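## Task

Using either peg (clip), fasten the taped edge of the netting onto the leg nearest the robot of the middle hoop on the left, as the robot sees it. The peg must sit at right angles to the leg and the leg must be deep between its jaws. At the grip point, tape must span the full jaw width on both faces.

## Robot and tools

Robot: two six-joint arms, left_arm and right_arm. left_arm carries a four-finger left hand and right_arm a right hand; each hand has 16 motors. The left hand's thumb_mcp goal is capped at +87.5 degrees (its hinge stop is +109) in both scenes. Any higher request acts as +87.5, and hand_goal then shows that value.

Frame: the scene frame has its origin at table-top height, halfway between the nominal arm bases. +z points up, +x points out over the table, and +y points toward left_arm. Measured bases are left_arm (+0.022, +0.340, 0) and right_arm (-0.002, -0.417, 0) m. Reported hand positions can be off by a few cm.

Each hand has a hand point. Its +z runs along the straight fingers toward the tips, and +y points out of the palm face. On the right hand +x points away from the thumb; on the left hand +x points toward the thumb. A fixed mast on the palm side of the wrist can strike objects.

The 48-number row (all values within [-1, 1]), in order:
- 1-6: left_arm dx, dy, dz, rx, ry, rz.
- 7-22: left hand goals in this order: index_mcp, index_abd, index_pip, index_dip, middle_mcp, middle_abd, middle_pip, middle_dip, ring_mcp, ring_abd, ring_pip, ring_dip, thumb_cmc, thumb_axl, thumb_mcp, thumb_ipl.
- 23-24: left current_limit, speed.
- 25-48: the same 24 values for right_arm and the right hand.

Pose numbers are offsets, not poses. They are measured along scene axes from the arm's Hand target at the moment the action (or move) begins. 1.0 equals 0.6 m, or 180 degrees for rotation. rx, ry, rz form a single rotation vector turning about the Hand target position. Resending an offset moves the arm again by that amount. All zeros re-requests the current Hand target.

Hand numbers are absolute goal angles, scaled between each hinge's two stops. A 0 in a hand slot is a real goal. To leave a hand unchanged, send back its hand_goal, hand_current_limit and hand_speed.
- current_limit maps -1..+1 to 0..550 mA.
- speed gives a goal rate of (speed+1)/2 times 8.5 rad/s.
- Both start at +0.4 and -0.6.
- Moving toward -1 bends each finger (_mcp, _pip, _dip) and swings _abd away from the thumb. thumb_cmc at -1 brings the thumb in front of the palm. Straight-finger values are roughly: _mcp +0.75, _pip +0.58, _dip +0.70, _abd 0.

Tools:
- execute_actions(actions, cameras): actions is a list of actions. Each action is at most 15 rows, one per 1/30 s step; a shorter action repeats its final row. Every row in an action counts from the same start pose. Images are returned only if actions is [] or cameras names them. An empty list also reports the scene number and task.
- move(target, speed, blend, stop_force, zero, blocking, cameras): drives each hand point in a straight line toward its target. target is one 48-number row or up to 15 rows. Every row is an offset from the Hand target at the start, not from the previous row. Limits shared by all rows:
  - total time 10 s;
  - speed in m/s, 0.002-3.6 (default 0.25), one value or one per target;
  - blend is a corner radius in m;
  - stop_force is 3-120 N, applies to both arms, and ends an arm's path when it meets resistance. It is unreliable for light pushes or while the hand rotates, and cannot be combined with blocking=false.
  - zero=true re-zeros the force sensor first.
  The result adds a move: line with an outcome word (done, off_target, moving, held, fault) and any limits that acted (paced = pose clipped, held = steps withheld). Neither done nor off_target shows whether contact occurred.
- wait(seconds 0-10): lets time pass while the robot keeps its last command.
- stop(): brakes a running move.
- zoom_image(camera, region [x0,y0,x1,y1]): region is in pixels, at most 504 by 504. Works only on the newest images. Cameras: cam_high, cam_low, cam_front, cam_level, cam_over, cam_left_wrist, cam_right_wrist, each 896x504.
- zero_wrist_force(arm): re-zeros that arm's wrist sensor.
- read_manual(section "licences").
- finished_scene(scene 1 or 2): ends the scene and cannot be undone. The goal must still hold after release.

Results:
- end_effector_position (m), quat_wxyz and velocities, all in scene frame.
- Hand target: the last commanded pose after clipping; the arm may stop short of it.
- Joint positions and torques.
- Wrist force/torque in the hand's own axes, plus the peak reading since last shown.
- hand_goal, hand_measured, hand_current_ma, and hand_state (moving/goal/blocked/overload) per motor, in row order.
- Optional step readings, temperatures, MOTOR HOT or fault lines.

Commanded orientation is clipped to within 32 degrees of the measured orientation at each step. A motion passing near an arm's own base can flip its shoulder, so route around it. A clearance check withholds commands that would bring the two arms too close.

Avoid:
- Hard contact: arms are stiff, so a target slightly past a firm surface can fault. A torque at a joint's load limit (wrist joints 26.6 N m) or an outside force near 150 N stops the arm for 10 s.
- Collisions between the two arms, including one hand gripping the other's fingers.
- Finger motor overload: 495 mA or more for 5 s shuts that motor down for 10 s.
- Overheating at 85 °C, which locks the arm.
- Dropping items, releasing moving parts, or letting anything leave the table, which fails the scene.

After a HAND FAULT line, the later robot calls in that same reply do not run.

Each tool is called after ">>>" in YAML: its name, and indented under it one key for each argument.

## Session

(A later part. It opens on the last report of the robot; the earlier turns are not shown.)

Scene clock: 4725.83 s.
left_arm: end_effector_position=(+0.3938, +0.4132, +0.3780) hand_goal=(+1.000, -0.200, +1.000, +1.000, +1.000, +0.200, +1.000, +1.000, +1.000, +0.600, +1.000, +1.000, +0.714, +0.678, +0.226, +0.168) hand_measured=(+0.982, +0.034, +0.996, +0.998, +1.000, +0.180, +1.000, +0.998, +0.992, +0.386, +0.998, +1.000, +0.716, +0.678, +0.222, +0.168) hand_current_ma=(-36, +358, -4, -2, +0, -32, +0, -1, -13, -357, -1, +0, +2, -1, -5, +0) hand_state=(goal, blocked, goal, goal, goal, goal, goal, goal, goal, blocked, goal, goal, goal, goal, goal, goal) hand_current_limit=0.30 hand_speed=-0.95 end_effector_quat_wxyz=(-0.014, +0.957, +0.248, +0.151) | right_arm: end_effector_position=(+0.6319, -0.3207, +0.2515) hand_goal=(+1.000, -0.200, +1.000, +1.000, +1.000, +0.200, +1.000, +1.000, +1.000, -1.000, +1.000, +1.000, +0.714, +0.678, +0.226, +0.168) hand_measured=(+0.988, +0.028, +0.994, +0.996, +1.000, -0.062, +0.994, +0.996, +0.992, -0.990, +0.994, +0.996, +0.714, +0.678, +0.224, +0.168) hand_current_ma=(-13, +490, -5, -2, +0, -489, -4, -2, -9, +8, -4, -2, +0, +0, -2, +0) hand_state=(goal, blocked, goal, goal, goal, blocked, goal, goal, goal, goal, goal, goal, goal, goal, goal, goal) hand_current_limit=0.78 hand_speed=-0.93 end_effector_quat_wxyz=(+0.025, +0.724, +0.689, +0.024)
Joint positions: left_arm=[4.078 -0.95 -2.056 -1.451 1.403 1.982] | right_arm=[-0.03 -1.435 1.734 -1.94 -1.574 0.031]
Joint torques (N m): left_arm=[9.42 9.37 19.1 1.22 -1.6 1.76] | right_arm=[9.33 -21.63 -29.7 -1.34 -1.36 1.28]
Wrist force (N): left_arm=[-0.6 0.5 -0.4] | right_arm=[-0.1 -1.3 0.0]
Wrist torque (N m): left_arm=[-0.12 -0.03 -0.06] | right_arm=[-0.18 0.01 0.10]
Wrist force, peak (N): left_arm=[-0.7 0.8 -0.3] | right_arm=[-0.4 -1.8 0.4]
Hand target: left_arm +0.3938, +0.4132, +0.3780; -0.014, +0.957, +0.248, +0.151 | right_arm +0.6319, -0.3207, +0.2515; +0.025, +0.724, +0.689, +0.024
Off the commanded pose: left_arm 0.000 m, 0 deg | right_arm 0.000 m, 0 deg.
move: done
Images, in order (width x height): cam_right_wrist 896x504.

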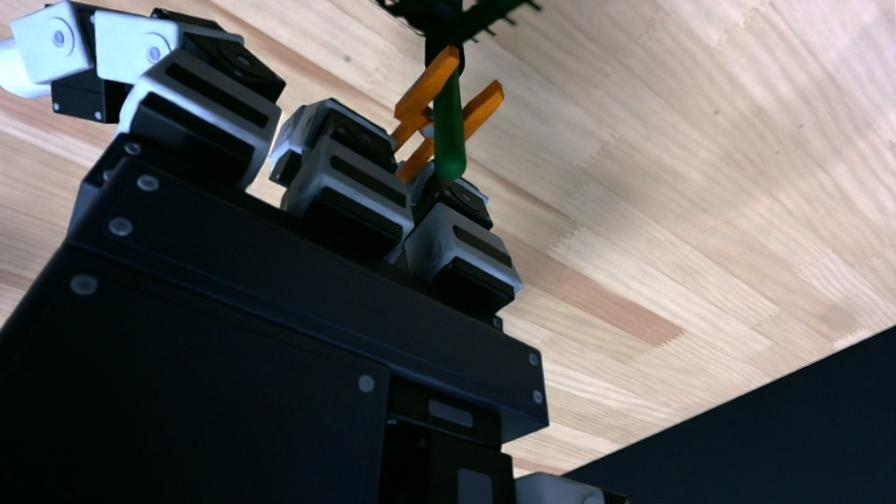

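>>> move:
  target: [0,0,0,0,0,0,1,-0.2,1,1,1,0.2,1,1,1,0.6,1,1,0.714,0.678,0.226,0.168,0.3,-0.95,-0.0999,0.0047,0,0,0,0,1,-0.2,1,1,1,0.2,1,1,1,-1,1,1,0.714,0.678,0.226,0.168,0.78,-0.93]
  speed: 0.03
  stop_force: 8
  cameras: ["cam_level","cam_over","cam_right_wrist","cam_front"]

>>> zoom_image:
  camera: "cam_right_wrist"
  region: [340, 20, 540, 200]

>>> zoom_image:
  camera: "cam_over"
  region: [600, 360, 800, 504]

Scene clock: 4741.60 s.
left_arm: end_effector_position=(+0.3938, +0.4132, +0.3780) hand_goal=(+1.000, -0.200, +1.000, +1.000, +1.000, +0.200, +1.000, +1.000, +1.000, +0.600, +1.000, +1.000, +0.714, +0.678, +0.226, +0.168) hand_measured=(+0.982, +0.034, +0.996, +0.998, +1.000, +0.180, +1.000, +0.998, +0.992, +0.386, +0.998, +1.000, +0.716, +0.678, +0.222, +0.168) hand_current_ma=(-36, +358, -4, -2, +0, -32, +0, -1, -13, -357, -1, +0, +2, -1, -5, +0) hand_state=(goal, blocked, goal, goal, goal, goal, goal, goal, goal, blocked, goal, goal, goal, goal, goal, goal) hand_current_limit=0.30 hand_speed=-0.95 end_effector_quat_wxyz=(-0.014, +0.957, +0.248, +0.151) | right_arm: end_effector_position=(+0.5719, -0.3178, +0.2515) hand_goal=(+1.000, -0.200, +1.000, +1.000, +1.000, +0.200, +1.000, +1.000, +1.000, -1.000, +1.000, +1.000, +0.714, +0.678, +0.226, +0.168) hand_measured=(+0.988, +0.028, +0.994, +0.996, +1.000, -0.062, +0.994, +0.996, +0.992, -0.990, +0.994, +0.996, +0.714, +0.678, +0.224, +0.168) hand_current_ma=(-13, +490, -5, -2, +0, -489, -4, -2, -9, +8, -4, -2, +0, +0, -2, +0) hand_state=(goal, blocked, goal, goal, goal, blocked, goal, goal, goal, goal, goal, goal, goal, goal, goal, goal) hand_current_limit=0.78 hand_speed=-0.93 end_effector_quat_wxyz=(+0.025, +0.724, +0.689, +0.024)
Joint positions: left_arm=[4.078 -0.95 -2.056 -1.451 1.403 1.982] | right_arm=[-0.026 -1.572 1.882 -1.951 -1.574 0.035]
Joint torques (N m): left_arm=[9.54 8.65 19.09 1.3 -1.53 1.82] | right_arm=[1.98 -15.13 -36.18 -3.97 -1.47 0.41]
Wrist force (N): left_arm=[-0.7 0.5 -0.4] | right_arm=[0.0 -1.0 0.3]
Wrist torque (N m): left_arm=[-0.12 -0.03 -0.07] | right_arm=[-0.17 -0.01 -0.08]
Wrist force, peak (N): left_arm=[-0.8 0.8 -0.5] | right_arm=[-0.4 -1.3 0.6]
Hand target: left_arm +0.3938, +0.4132, +0.3780; -0.014, +0.957, +0.248, +0.151 | right_arm +0.5719, -0.3178, +0.2515; +0.025, +0.724, +0.689, +0.024
Off the commanded pose: left_arm 0.000 m, 0 deg | right_arm 0.000 m, 0 deg.
move: done
Images, in order (width x height): cam_front 896x504, cam_level 896x504, cam_over 896x504, cam_right_wrist 896x504.

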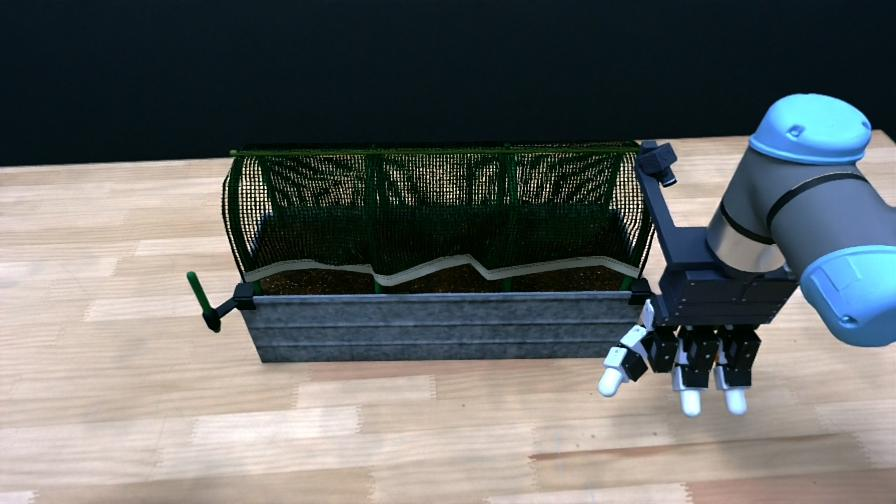

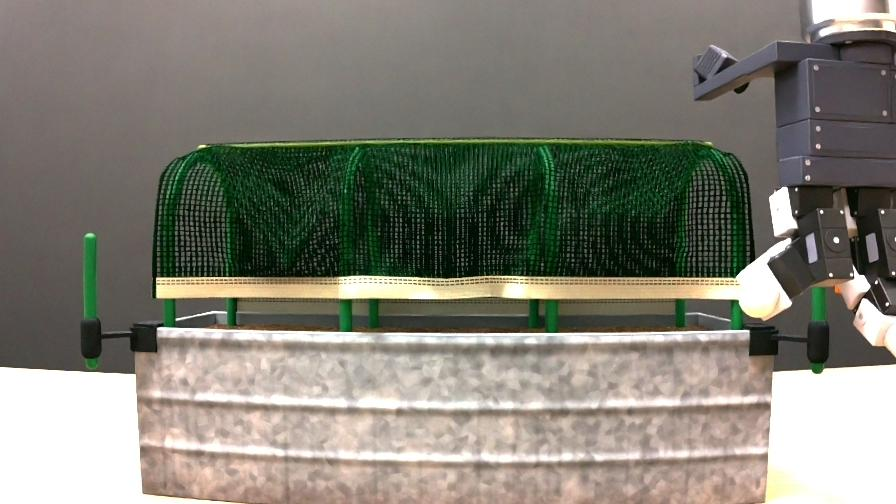

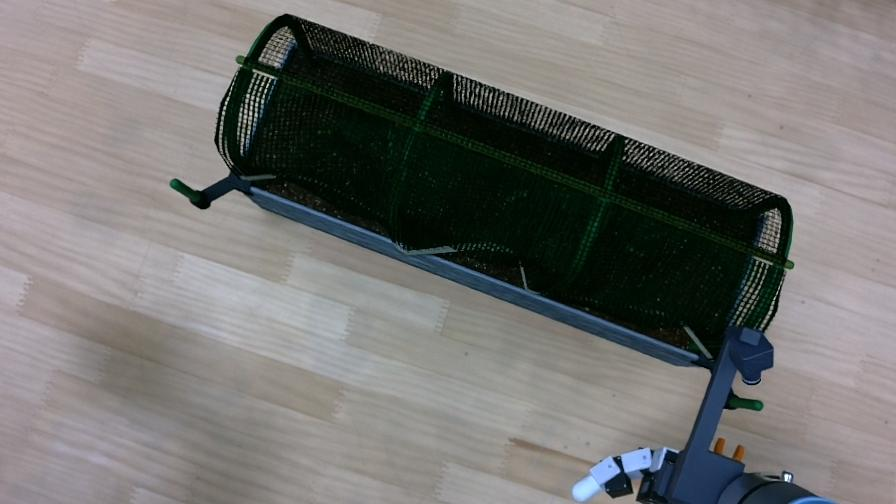

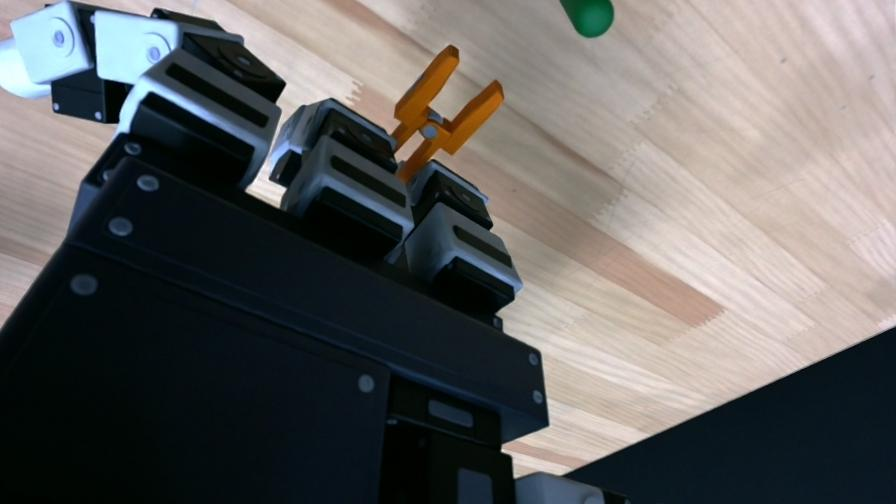

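Scaled by 2.520.

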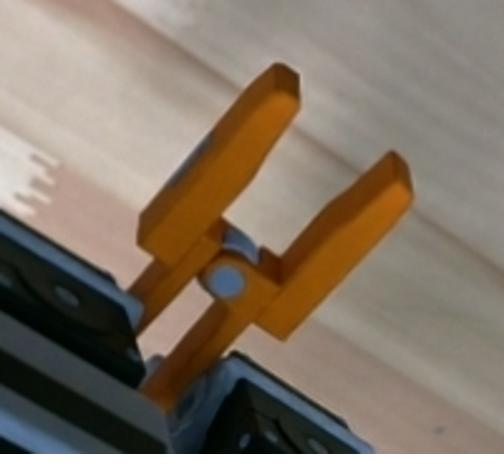

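Scaled by 2.520.

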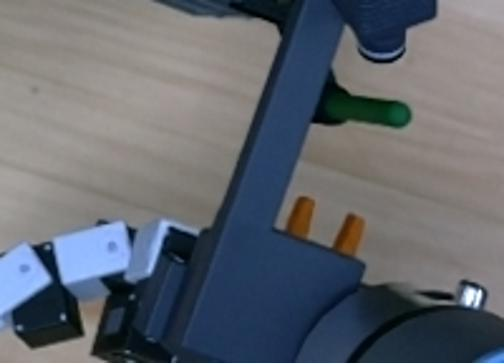

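>>> move:
  target:
    - [0,0,0,0,0,0,1,-0.2,1,1,1,0.2,1,1,1,0.6,1,1,0.714,0.678,0.226,0.168,0.3,-0.95,-0.1698,0.113,0.0558,0,0,0.15,1,-0.2,1,1,1,0.2,1,1,1,-1,1,1,0.714,0.678,0.226,0.168,0.78,-0.93]
    - [0,0,0,0,0,0,1,-0.2,1,1,1,0.2,1,1,1,0.6,1,1,0.714,0.678,0.226,0.168,0.3,-0.95,-0.2865,0.6508,0.0558,0,0,0.515,1,-0.2,1,1,1,0.2,1,1,1,-1,1,1,0.714,0.678,0.226,0.168,0.78,-0.93]
  speed: 0.15
  blend: [0.04, 0]
  cameras: ["cam_level","cam_over","cam_high"]

>>> zoom_image:
  camera: "cam_level"
  region: [360, 170, 560, 340]

Scene clock: 4806.00 s.
left_arm: end_effector_position=(+0.3938, +0.4132, +0.3780) hand_goal=(+1.000, -0.200, +1.000, +1.000, +1.000, +0.200, +1.000, +1.000, +1.000, +0.600, +1.000, +1.000, +0.714, +0.678, +0.226, +0.168) hand_measured=(+0.982, +0.034, +0.996, +0.998, +1.000, +0.180, +1.000, +0.998, +0.992, +0.386, +0.998, +1.000, +0.716, +0.678, +0.222, +0.168) hand_current_ma=(-36, +358, -4, -2, +0, -32, +0, -1, -13, -357, -1, +0, +2, -1, -5, +0) hand_state=(goal, blocked, goal, goal, goal, goal, goal, goal, goal, blocked, goal, goal, goal, goal, goal, goal) hand_current_limit=0.30 hand_speed=-0.95 end_effector_quat_wxyz=(-0.014, +0.957, +0.248, +0.151) | right_arm: end_effector_position=(+0.4000, +0.0727, +0.2850) hand_goal=(+1.000, -0.200, +1.000, +1.000, +1.000, +0.200, +1.000, +1.000, +1.000, -1.000, +1.000, +1.000, +0.714, +0.678, +0.226, +0.168) hand_measured=(+0.988, +0.028, +0.994, +0.996, +1.000, -0.062, +0.994, +0.996, +0.992, -0.990, +0.994, +0.996, +0.714, +0.678, +0.224, +0.168) hand_current_ma=(-13, +489, -5, -2, +0, -489, -4, -2, -9, +8, -4, -2, +0, +0, -2, +0) hand_state=(goal, blocked, goal, goal, goal, blocked, goal, goal, goal, goal, goal, goal, goal, goal, goal, goal) hand_current_limit=0.78 hand_speed=-0.93 end_effector_quat_wxyz=(+0.000, +0.001, +0.999, +0.035)
Joint positions: left_arm=[4.078 -0.95 -2.056 -1.451 1.403 1.982] | right_arm=[0.538 -1.47 1.678 -1.816 -1.512 -1.017]
Joint torques (N m): left_arm=[8.12 8.56 18.99 1.3 -1.58 1.8] | right_arm=[-8.47 -34.77 -15.06 -3.84 0.16 1.12]
Wrist force (N): left_arm=[-0.5 0.5 -0.3] | right_arm=[-0.1 -1.6 0.2]
Wrist torque (N m): left_arm=[-0.13 -0.05 -0.05] | right_arm=[-0.24 0.01 -0.11]
Wrist force, peak (N): left_arm=[-0.8 0.7 -0.4] | right_arm=[-0.3 -1.8 -0.2]
Hand target: left_arm +0.3938, +0.4132, +0.3780; -0.014, +0.957, +0.248, +0.151 | right_arm +0.4000, +0.0726, +0.2850; +0.000, +0.001, +0.999, +0.035
Off the commanded pose: left_arm 0.000 m, 0 deg | right_arm 0.000 m, 0 deg.
move: done
Images, in order (width x height): cam_high 896x504, cam_level 896x504, cam_over 896x504.

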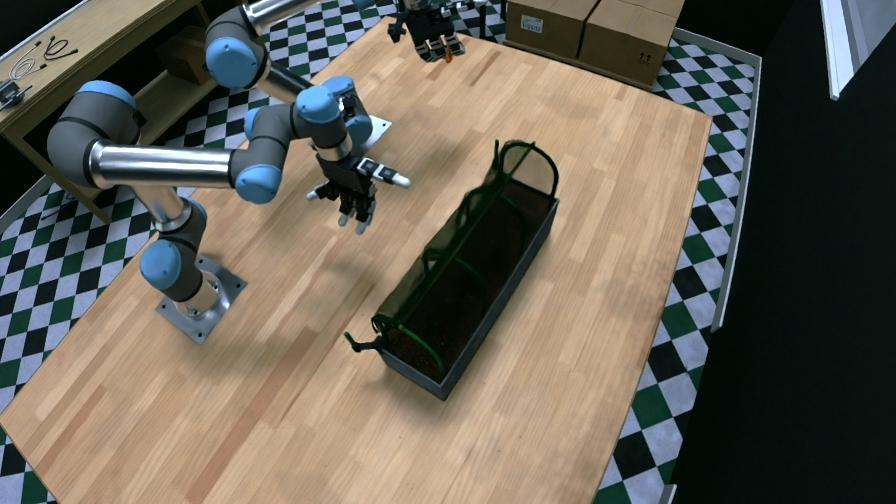

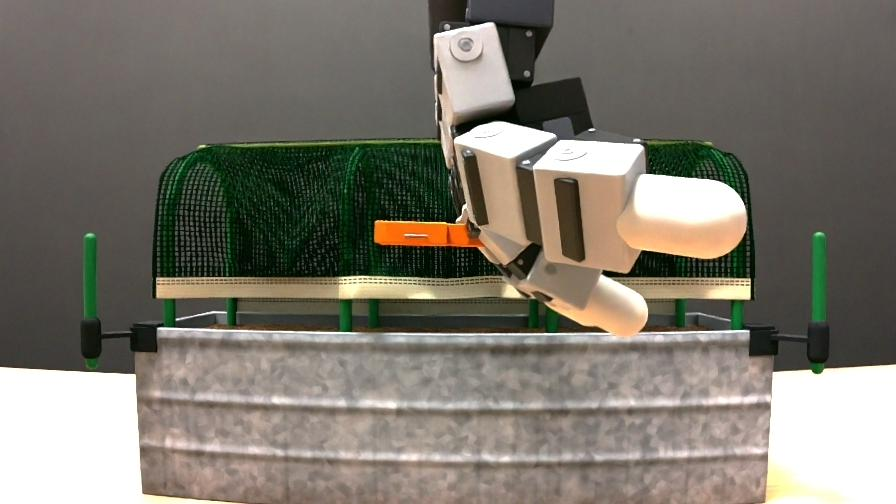

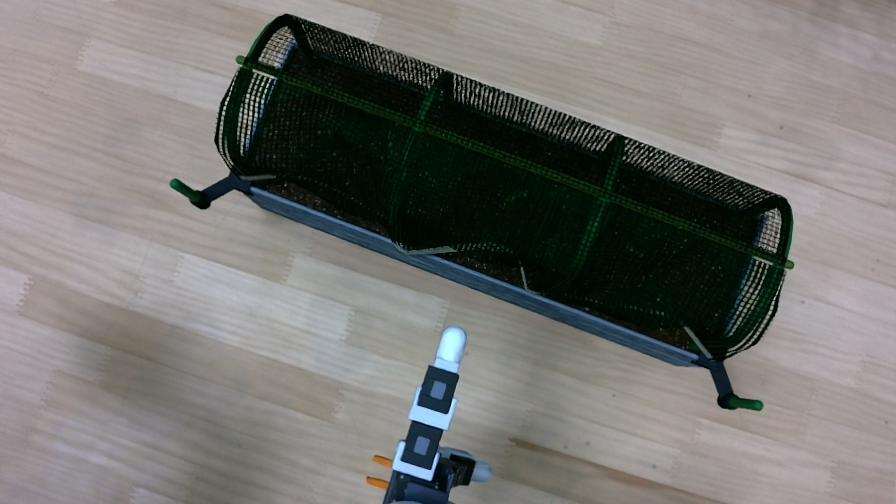

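Scaled by 2.520.

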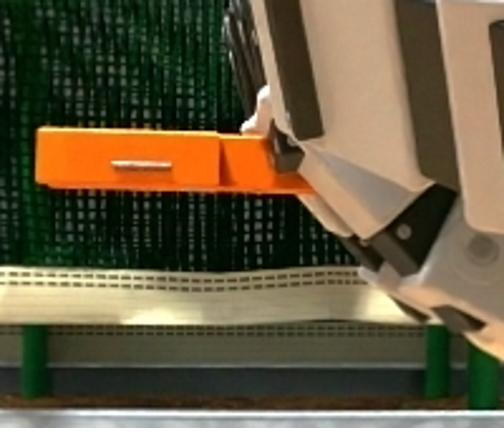

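>>> move:
  target:
    - [0,0,0,0,0,0,1,-0.2,1,1,1,0.2,1,1,1,0.6,1,1,0.714,0.678,0.226,0.168,0.3,-0.95,0.0833,0.034,-0.0558,0,0,-0.5156,1,-0.2,1,1,1,0.2,1,1,1,-1,1,1,0.714,0.678,0.226,0.168,0.78,-0.93]
    - [0,0,0,0,0,0,1,-0.2,1,1,1,0.2,1,1,1,0.6,1,1,0.714,0.678,0.226,0.168,0.3,-0.95,0.34,0.034,-0.0558,0,0,-0.5156,1,-0.2,1,1,1,0.2,1,1,1,-1,1,1,0.714,0.678,0.226,0.168,0.78,-0.93]
  speed: 0.15
  blend: [0.02, 0]
  cameras: ["cam_level","cam_over","cam_high","cam_right_wrist","cam_front"]

>>> zoom_image:
  camera: "cam_level"
  region: [240, 120, 480, 360]

>>> zoom_image:
  camera: "cam_over"
  region: [320, 180, 520, 360]

>>> zoom_image:
  camera: "cam_right_wrist"
  region: [340, 0, 600, 200]

Scene clock: 4917.30 s.
left_arm: end_effector_position=(+0.3938, +0.4132, +0.3780) hand_goal=(+1.000, -0.200, +1.000, +1.000, +1.000, +0.200, +1.000, +1.000, +1.000, +0.600, +1.000, +1.000, +0.714, +0.678, +0.226, +0.168) hand_measured=(+0.982, +0.034, +0.996, +0.998, +1.000, +0.180, +1.000, +0.998, +0.992, +0.386, +0.998, +1.000, +0.716, +0.678, +0.222, +0.168) hand_current_ma=(-36, +358, -4, -2, +0, -32, +0, -1, -13, -357, -1, +0, +2, -1, -5, +0) hand_state=(goal, blocked, goal, goal, goal, goal, goal, goal, goal, blocked, goal, goal, goal, goal, goal, goal) hand_current_limit=0.30 hand_speed=-0.95 end_effector_quat_wxyz=(-0.014, +0.957, +0.248, +0.151) | right_arm: end_effector_position=(+0.6040, +0.0930, +0.2515) hand_goal=(+1.000, -0.200, +1.000, +1.000, +1.000, +0.200, +1.000, +1.000, +1.000, -1.000, +1.000, +1.000, +0.714, +0.678, +0.226, +0.168) hand_measured=(+0.988, +0.028, +0.994, +0.996, +1.000, -0.060, +0.994, +0.996, +0.992, -0.990, +0.994, +0.996, +0.714, +0.678, +0.224, +0.168) hand_current_ma=(-13, +490, -5, -2, +0, -489, -4, -2, -9, +8, -4, -2, +0, +0, -2, +0) hand_state=(goal, blocked, goal, goal, goal, blocked, goal, goal, goal, goal, goal, goal, goal, goal, goal, goal) hand_current_limit=0.78 hand_speed=-0.93 end_effector_quat_wxyz=(+0.025, +0.725, +0.688, +0.024)
Joint positions: left_arm=[4.078 -0.95 -2.056 -1.451 1.403 1.982] | right_arm=[0.622 -0.978 1.095 -1.741 -1.615 0.684]
Joint torques (N m): left_arm=[7.11 8.09 19.39 1.38 -1.64 1.9] | right_arm=[8.31 -47.5 -30.36 -3.89 0.47 0.95]
Wrist force (N): left_arm=[-0.7 0.6 -0.5] | right_arm=[-0.1 -1.5 0.3]
Wrist torque (N m): left_arm=[-0.10 -0.02 -0.07] | right_arm=[-0.19 0.01 -0.02]
Wrist force, peak (N): left_arm=[-0.9 0.7 -0.4] | right_arm=[0.3 -2.5 -0.2]
Hand target: left_arm +0.3938, +0.4132, +0.3780; -0.014, +0.957, +0.248, +0.151 | right_arm +0.6040, +0.0930, +0.2515; +0.025, +0.724, +0.688, +0.024
Off the commanded pose: left_arm 0.000 m, 0 deg | right_arm 0.000 m, 0 deg.
move: done
Images, in order (width x height): cam_high 896x504, cam_front 896x504, cam_level 896x504, cam_over 896x504, cam_right_wrist 896x504.

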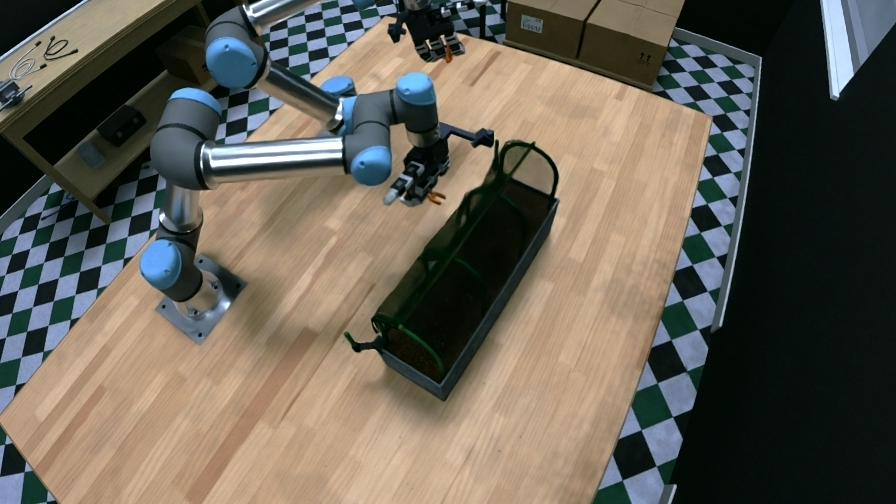

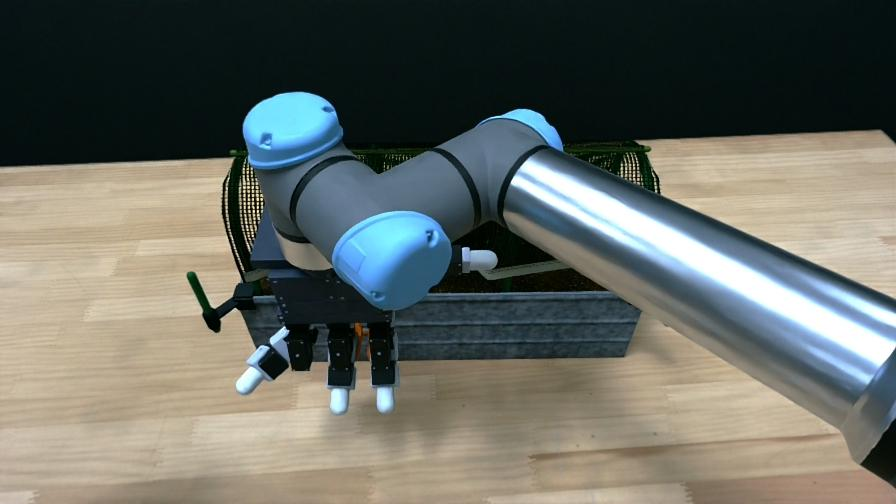

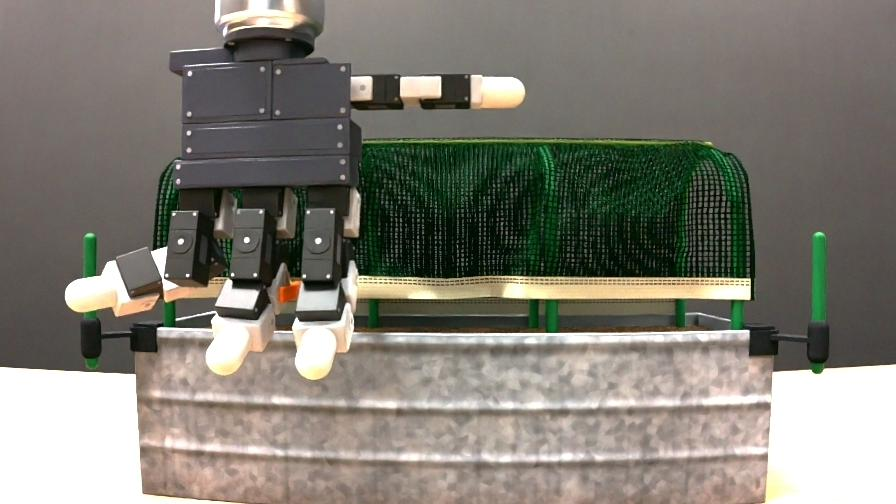

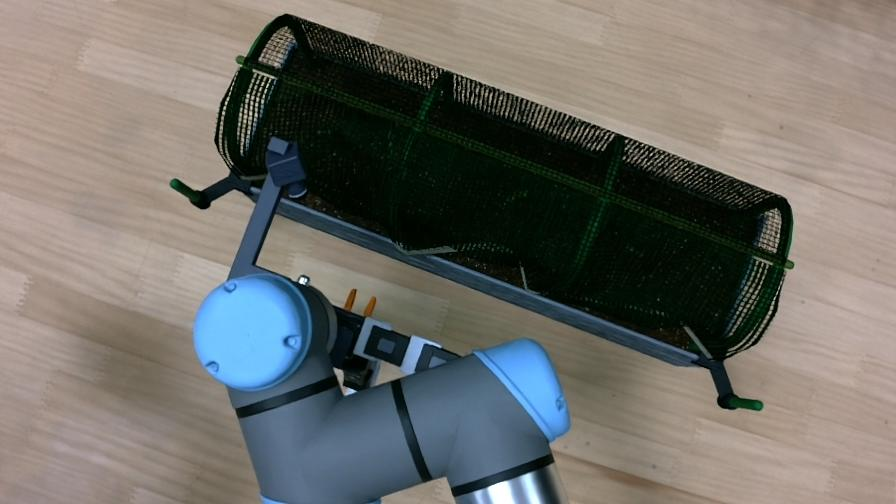

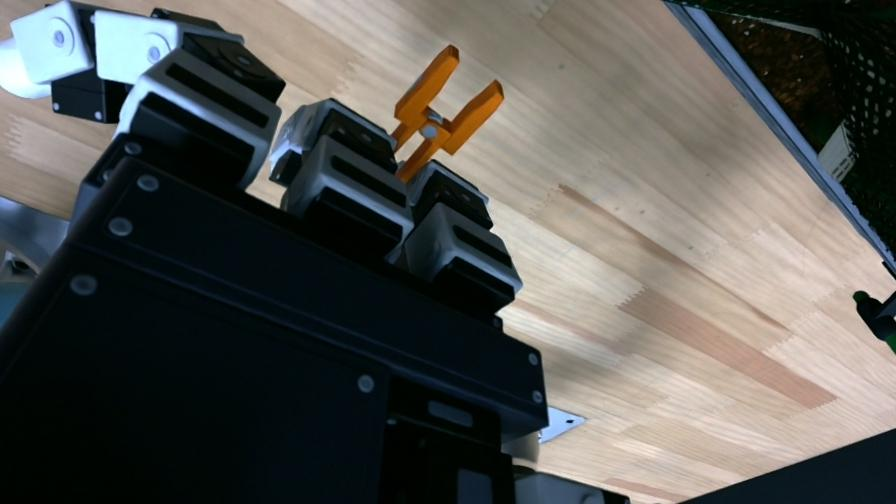

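Scaled by 2.100.

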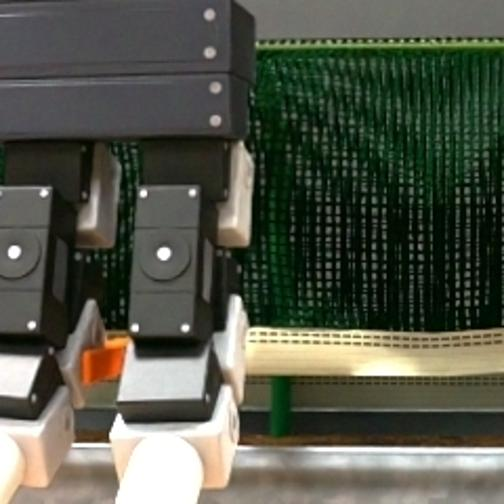

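Scaled by 2.520.

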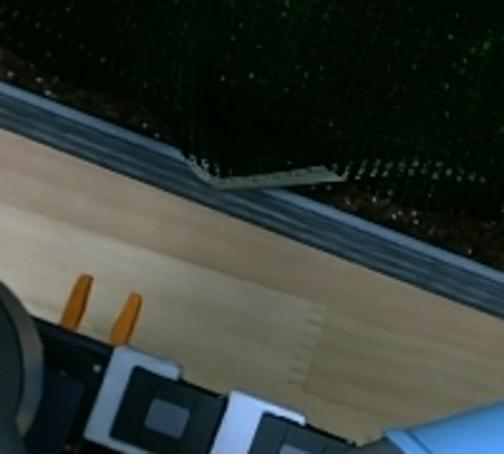

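Scaled by 1.938.

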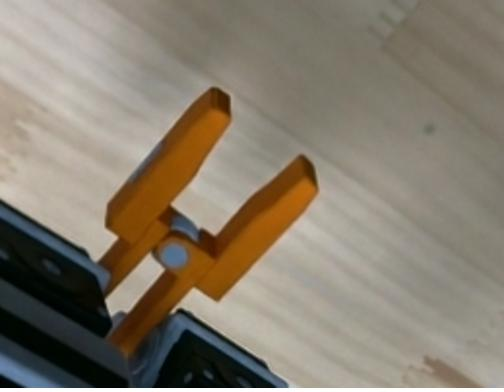

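>>> move:
  target: [0,0,0,0,0,0,1,-0.2,1,1,1,0.2,1,1,1,0.6,1,1,0.714,0.678,0.226,0.168,0.3,-0.95,0.0577,-0.0167,0,0,0,0,1,-0.2,1,1,1,0.2,1,1,1,-1,1,1,0.714,0.678,0.226,0.168,0.78,-0.93]
  speed: 0.06
  cameras: ["cam_level","cam_over","cam_right_wrist","cam_high"]

>>> zoom_image:
  camera: "cam_level"
  region: [240, 120, 480, 360]

>>> zoom_image:
  camera: "cam_over"
  region: [340, 190, 480, 310]

>>> zoom_image:
  camera: "cam_right_wrist"
  region: [360, 0, 680, 200]

>>> zoom_image:
  camera: "cam_high"
  region: [380, 80, 580, 280]

Scene clock: 4965.13 s.
left_arm: end_effector_position=(+0.3938, +0.4132, +0.3780) hand_goal=(+1.000, -0.200, +1.000, +1.000, +1.000, +0.200, +1.000, +1.000, +1.000, +0.600, +1.000, +1.000, +0.714, +0.678, +0.226, +0.168) hand_measured=(+0.982, +0.034, +0.996, +0.998, +1.000, +0.180, +1.000, +0.998, +0.992, +0.386, +0.998, +1.000, +0.716, +0.678, +0.222, +0.168) hand_current_ma=(-36, +358, -4, -2, +0, -32, +0, -1, -13, -357, -1, +0, +2, -1, -5, +0) hand_state=(goal, blocked, goal, goal, goal, goal, goal, goal, goal, blocked, goal, goal, goal, goal, goal, goal) hand_current_limit=0.30 hand_speed=-0.95 end_effector_quat_wxyz=(-0.014, +0.957, +0.248, +0.151) | right_arm: end_effector_position=(+0.6387, +0.0829, +0.2515) hand_goal=(+1.000, -0.200, +1.000, +1.000, +1.000, +0.200, +1.000, +1.000, +1.000, -1.000, +1.000, +1.000, +0.714, +0.678, +0.226, +0.168) hand_measured=(+0.988, +0.028, +0.994, +0.996, +1.000, -0.060, +0.994, +0.996, +0.992, -0.990, +0.994, +0.996, +0.714, +0.678, +0.224, +0.168) hand_current_ma=(-13, +489, -5, -2, +0, -489, -4, -2, -9, +8, -4, -2, +0, +0, -2, +0) hand_state=(goal, blocked, goal, goal, goal, blocked, goal, goal, goal, goal, goal, goal, goal, goal, goal, goal) hand_current_limit=0.78 hand_speed=-0.93 end_effector_quat_wxyz=(+0.025, +0.725, +0.688, +0.024) end_effector_velocity=(-0.001, +0.000, -0.001) end_effector_angular_velocity=(-0.001, +0.000, -0.001)
Joint positions: left_arm=[4.078 -0.95 -2.056 -1.451 1.403 1.982] | right_arm=[0.583 -0.931 1.019 -1.713 -1.613 0.646]
Joint velocities: left_arm=[within noise] | right_arm=[0.001 -0.002 0.006 -0.003 -0.001 0.002]
Joint torques (N m): left_arm=[7.14 8.35 19.23 1.18 -1.5 1.76] | right_arm=[11.52 -61.53 -14.69 -4.22 1.59 1.47]
Wrist force (N): left_arm=[-0.7 0.7 -0.3] | right_arm=[0.3 -0.9 0.2]
Wrist torque (N m): left_arm=[-0.11 -0.02 -0.07] | right_arm=[-0.11 -0.05 0.15]
Wrist force, peak (N): left_arm=[-0.9 0.6 -0.4] | right_arm=[0.4 -2.5 0.0]
Hand target: left_arm +0.3938, +0.4132, +0.3780; -0.014, +0.957, +0.248, +0.151 | right_arm +0.6386, +0.0830, +0.2515; +0.025, +0.724, +0.688, +0.024
Off the commanded pose: left_arm 0.000 m, 0 deg | right_arm 0.000 m, 0 deg.
move: done
Images, in order (width x height): cam_high 896x504, cam_level 896x504, cam_over 896x504, cam_right_wrist 896x504.

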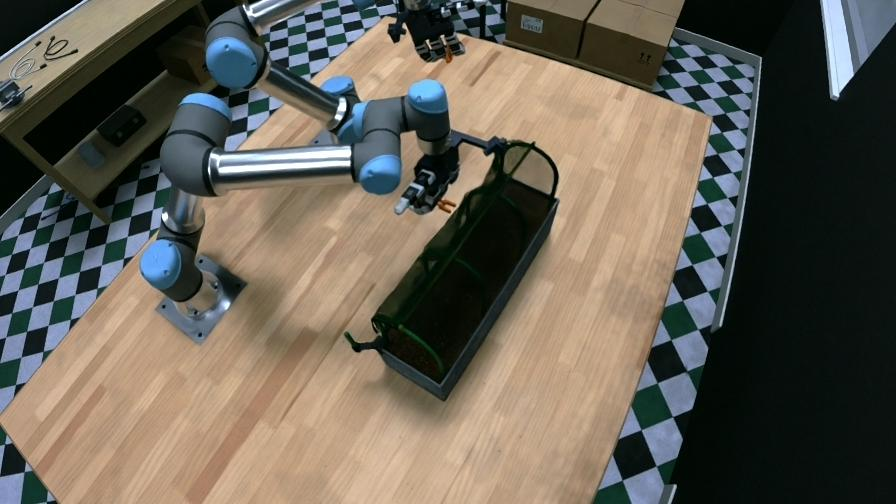

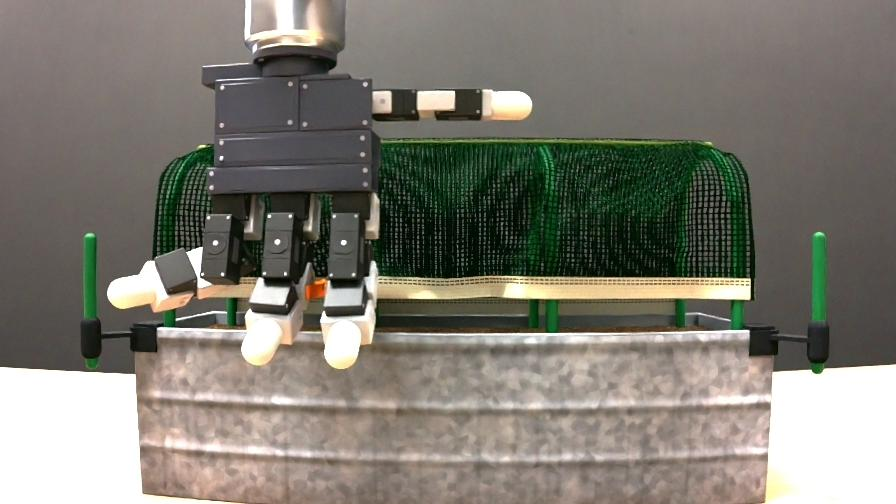

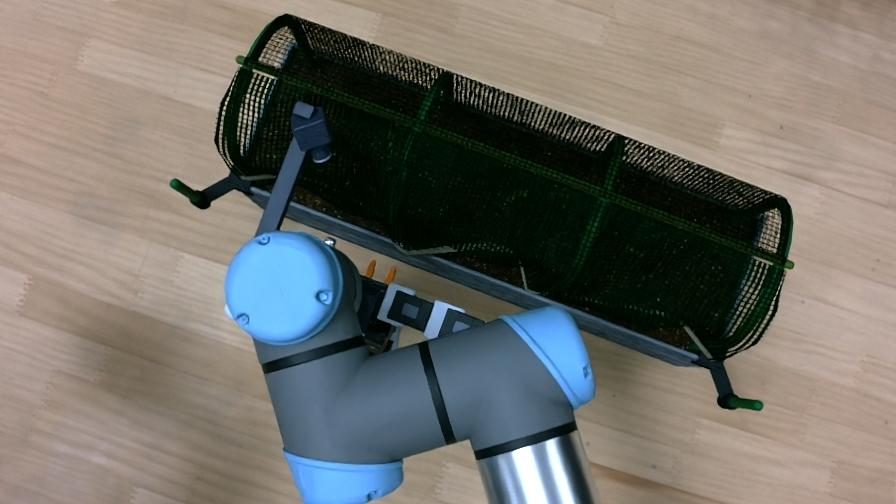

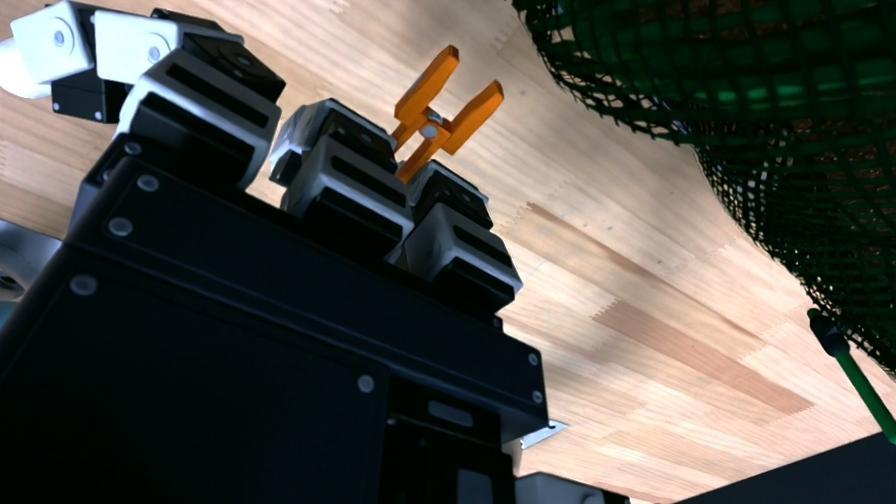

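Scaled by 2.100.

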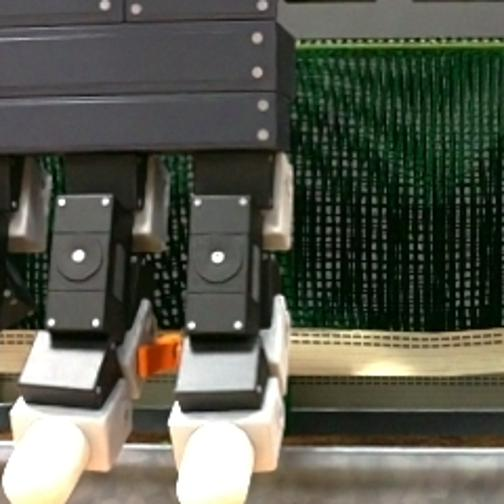

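Scaled by 3.600.

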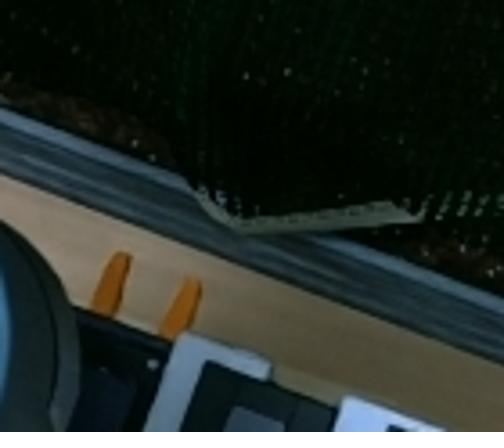

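Scaled by 1.575.

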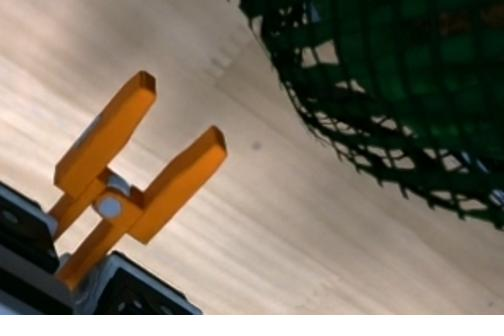

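Scaled by 2.520.

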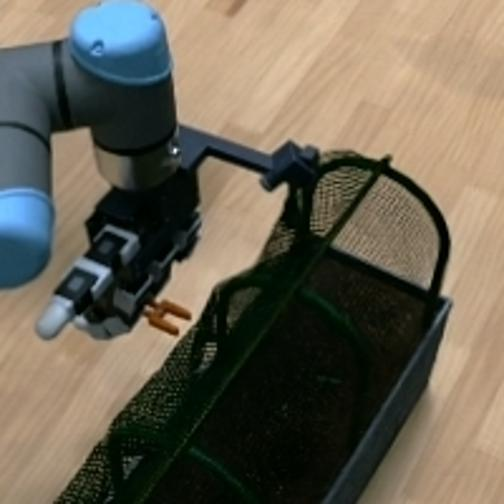

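>>> execute_actions:
  actions:
    - [[0,0,0,0,0,0,1,-0.2,1,1,1,0.2,1,1,1,0.6,1,1,0.714,0.678,0.226,0.168,0.3,-0.95,0,0,0,0,0,0,1,-0.2,1,1,1,0.2,1,1,1,-1,1,1,0.714,0.678,0.226,0.168,1.0,-0.93]]
    - [[0,0,0,0,0,0,1,-0.2,1,1,1,0.2,1,1,1,0.6,1,1,0.714,0.678,0.226,0.168,0.3,-0.95,0,0,0,0,0,0,1,-0.2,1,1,1,0.2,1,1,1,-1,1,1,0.714,0.678,0.226,0.168,1.0,-0.93]]
    - [[0,0,0,0,0,0,1,-0.2,1,1,1,0.2,1,1,1,0.6,1,1,0.714,0.678,0.226,0.168,0.3,-0.95,0,0,0,0,0,0,1,-0.2,1,1,1,0.2,1,1,1,-1,1,1,0.714,0.678,0.226,0.168,0.78,-0.93]]
  cameras: ["cam_over","cam_level"]

>>> zoom_image:
  camera: "cam_over"
  region: [340, 210, 440, 290]

>>> zoom_image:
  camera: "cam_level"
  region: [250, 240, 410, 340]

Scene clock: 5015.50 s.
left_arm: end_effector_position=(+0.3938, +0.4132, +0.3780) hand_goal=(+1.000, -0.200, +1.000, +1.000, +1.000, +0.200, +1.000, +1.000, +1.000, +0.600, +1.000, +1.000, +0.714, +0.678, +0.226, +0.168) hand_measured=(+0.982, +0.034, +0.996, +0.998, +1.000, +0.180, +1.000, +0.998, +0.992, +0.386, +0.998, +1.000, +0.716, +0.678, +0.222, +0.168) hand_current_ma=(-36, +358, -4, -2, +0, -32, +0, -1, -13, -357, -1, +0, +2, -1, -5, +0) hand_state=(goal, blocked, goal, goal, goal, goal, goal, goal, goal, blocked, goal, goal, goal, goal, goal, goal) hand_current_limit=0.30 hand_speed=-0.95 end_effector_quat_wxyz=(-0.014, +0.957, +0.248, +0.151) | right_arm: end_effector_position=(+0.6386, +0.0830, +0.2515) hand_goal=(+1.000, -0.200, +1.000, +1.000, +1.000, +0.200, +1.000, +1.000, +1.000, -1.000, +1.000, +1.000, +0.714, +0.678, +0.226, +0.168) hand_measured=(+0.988, +0.016, +0.994, +0.996, +1.000, -0.044, +0.994, +0.996, +0.992, -0.990, +0.994, +0.996, +0.714, +0.678, +0.224, +0.168) hand_current_ma=(-13, +490, -5, -2, +0, -489, -4, -2, -9, +8, -4, -2, +0, +0, -2, +0) hand_state=(goal, blocked, goal, goal, goal, blocked, goal, goal, goal, goal, goal, goal, goal, goal, goal, goal) hand_current_limit=0.78 hand_speed=-0.93 end_effector_quat_wxyz=(+0.025, +0.724, +0.688, +0.024)
Joint positions: left_arm=[4.078 -0.95 -2.056 -1.451 1.403 1.982] | right_arm=[0.583 -0.931 1.019 -1.714 -1.613 0.646]
Joint torques (N m): left_arm=[7.68 8.06 19.5 1.24 -1.53 1.77] | right_arm=[10.7 -61.14 -14.2 -4.02 -1.14 1.63]
Wrist force (N): left_arm=[-0.8 0.4 -0.3] | right_arm=[0.3 -1.0 0.3]
Wrist torque (N m): left_arm=[-0.14 -0.01 -0.08] | right_arm=[-0.13 -0.05 0.14]
Wrist force, peak (N): left_arm=[-0.8 0.8 -0.3] | right_arm=[-0.2 -1.5 0.4]
Hand target: left_arm +0.3938, +0.4132, +0.3780; -0.014, +0.957, +0.248, +0.151 | right_arm +0.6386, +0.0830, +0.2515; +0.025, +0.724, +0.688, +0.024
Off the commanded pose: left_arm 0.000 m, 0 deg | right_arm 0.000 m, 0 deg.
Step readings (end_effector_position of left_arm | right_arm):
0: (+0.3938, +0.4132, +0.3780) | (+0.6386, +0.0830, +0.2515)
1: (+0.3938, +0.4132, +0.3780) | (+0.6386, +0.0830, +0.2515)
2: (+0.3938, +0.4132, +0.3780) | (+0.6386, +0.0830, +0.2515)
4: (+0.3938, +0.4132, +0.3780) | (+0.6386, +0.0830, +0.2515)
8: (+0.3938, +0.4132, +0.3780) | (+0.6386, +0.0830, +0.2515)
15: (+0.3938, +0.4132, +0.3780) | (+0.6386, +0.0830, +0.2515)
16: (+0.3938, +0.4132, +0.3780) | (+0.6386, +0.0830, +0.2515)
17: (+0.3938, +0.4132, +0.3780) | (+0.6386, +0.0830, +0.2515)
19: (+0.3938, +0.4132, +0.3780) | (+0.6386, +0.0830, +0.2515)
23: (+0.3938, +0.4132, +0.3780) | (+0.6386, +0.0830, +0.2515)
30: (+0.3938, +0.4132, +0.3780) | (+0.6386, +0.0830, +0.2515)
31: (+0.3938, +0.4132, +0.3780) | (+0.6386, +0.0830, +0.2515)
32: (+0.3938, +0.4132, +0.3780) | (+0.6386, +0.0830, +0.2515)
34: (+0.3938, +0.4132, +0.3780) | (+0.6386, +0.0830, +0.2515)
38: (+0.3938, +0.4132, +0.3780) | (+0.6386, +0.0830, +0.2515)
45: (+0.3938, +0.4132, +0.3780) | (+0.6386, +0.0830, +0.2515)
Images, in order (width x height): cam_level 896x504, cam_over 896x504.

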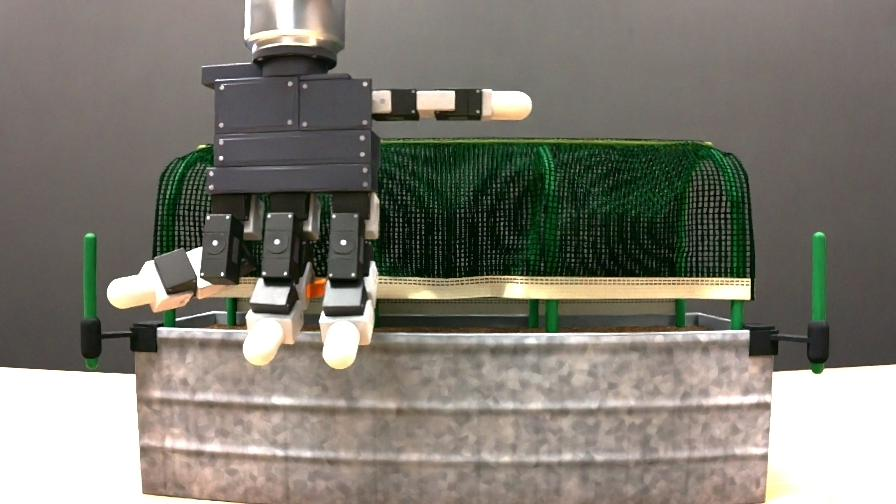

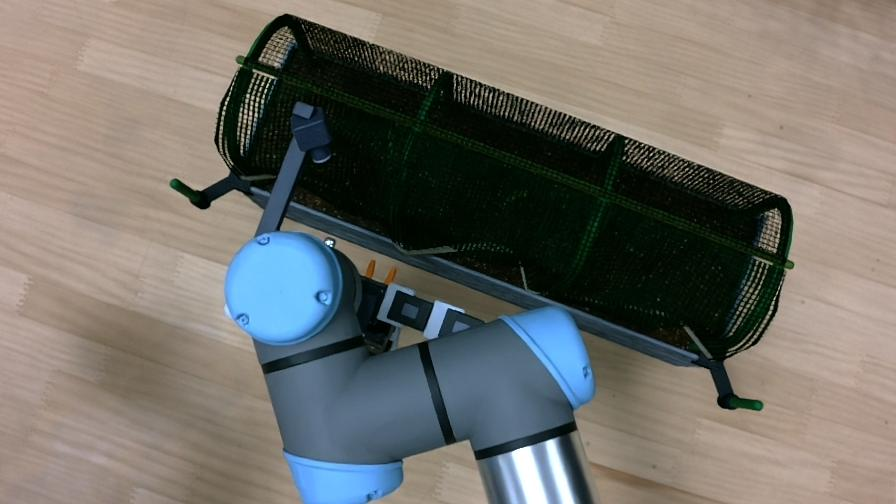

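Scaled by 5.040.

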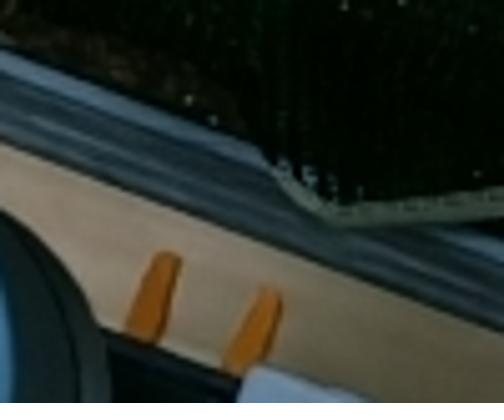

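Scaled by 3.150.

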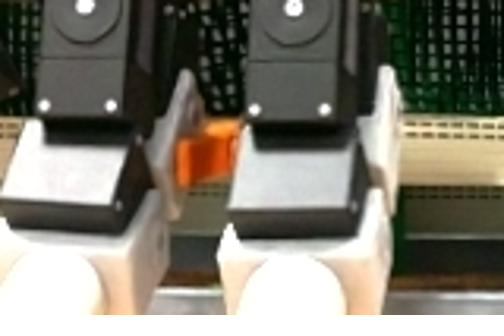

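>>> zoom_image:
  camera: "cam_level"
  region: [290, 265, 350, 315]

>>> zoom_image:
  camera: "cam_level"
  region: [200, 180, 400, 380]

Scaled by 8.400.

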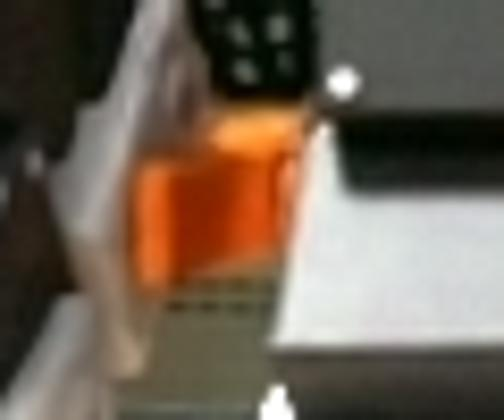

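Scaled by 2.520.

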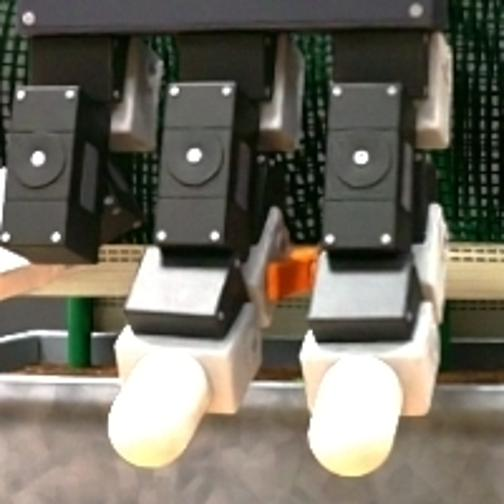

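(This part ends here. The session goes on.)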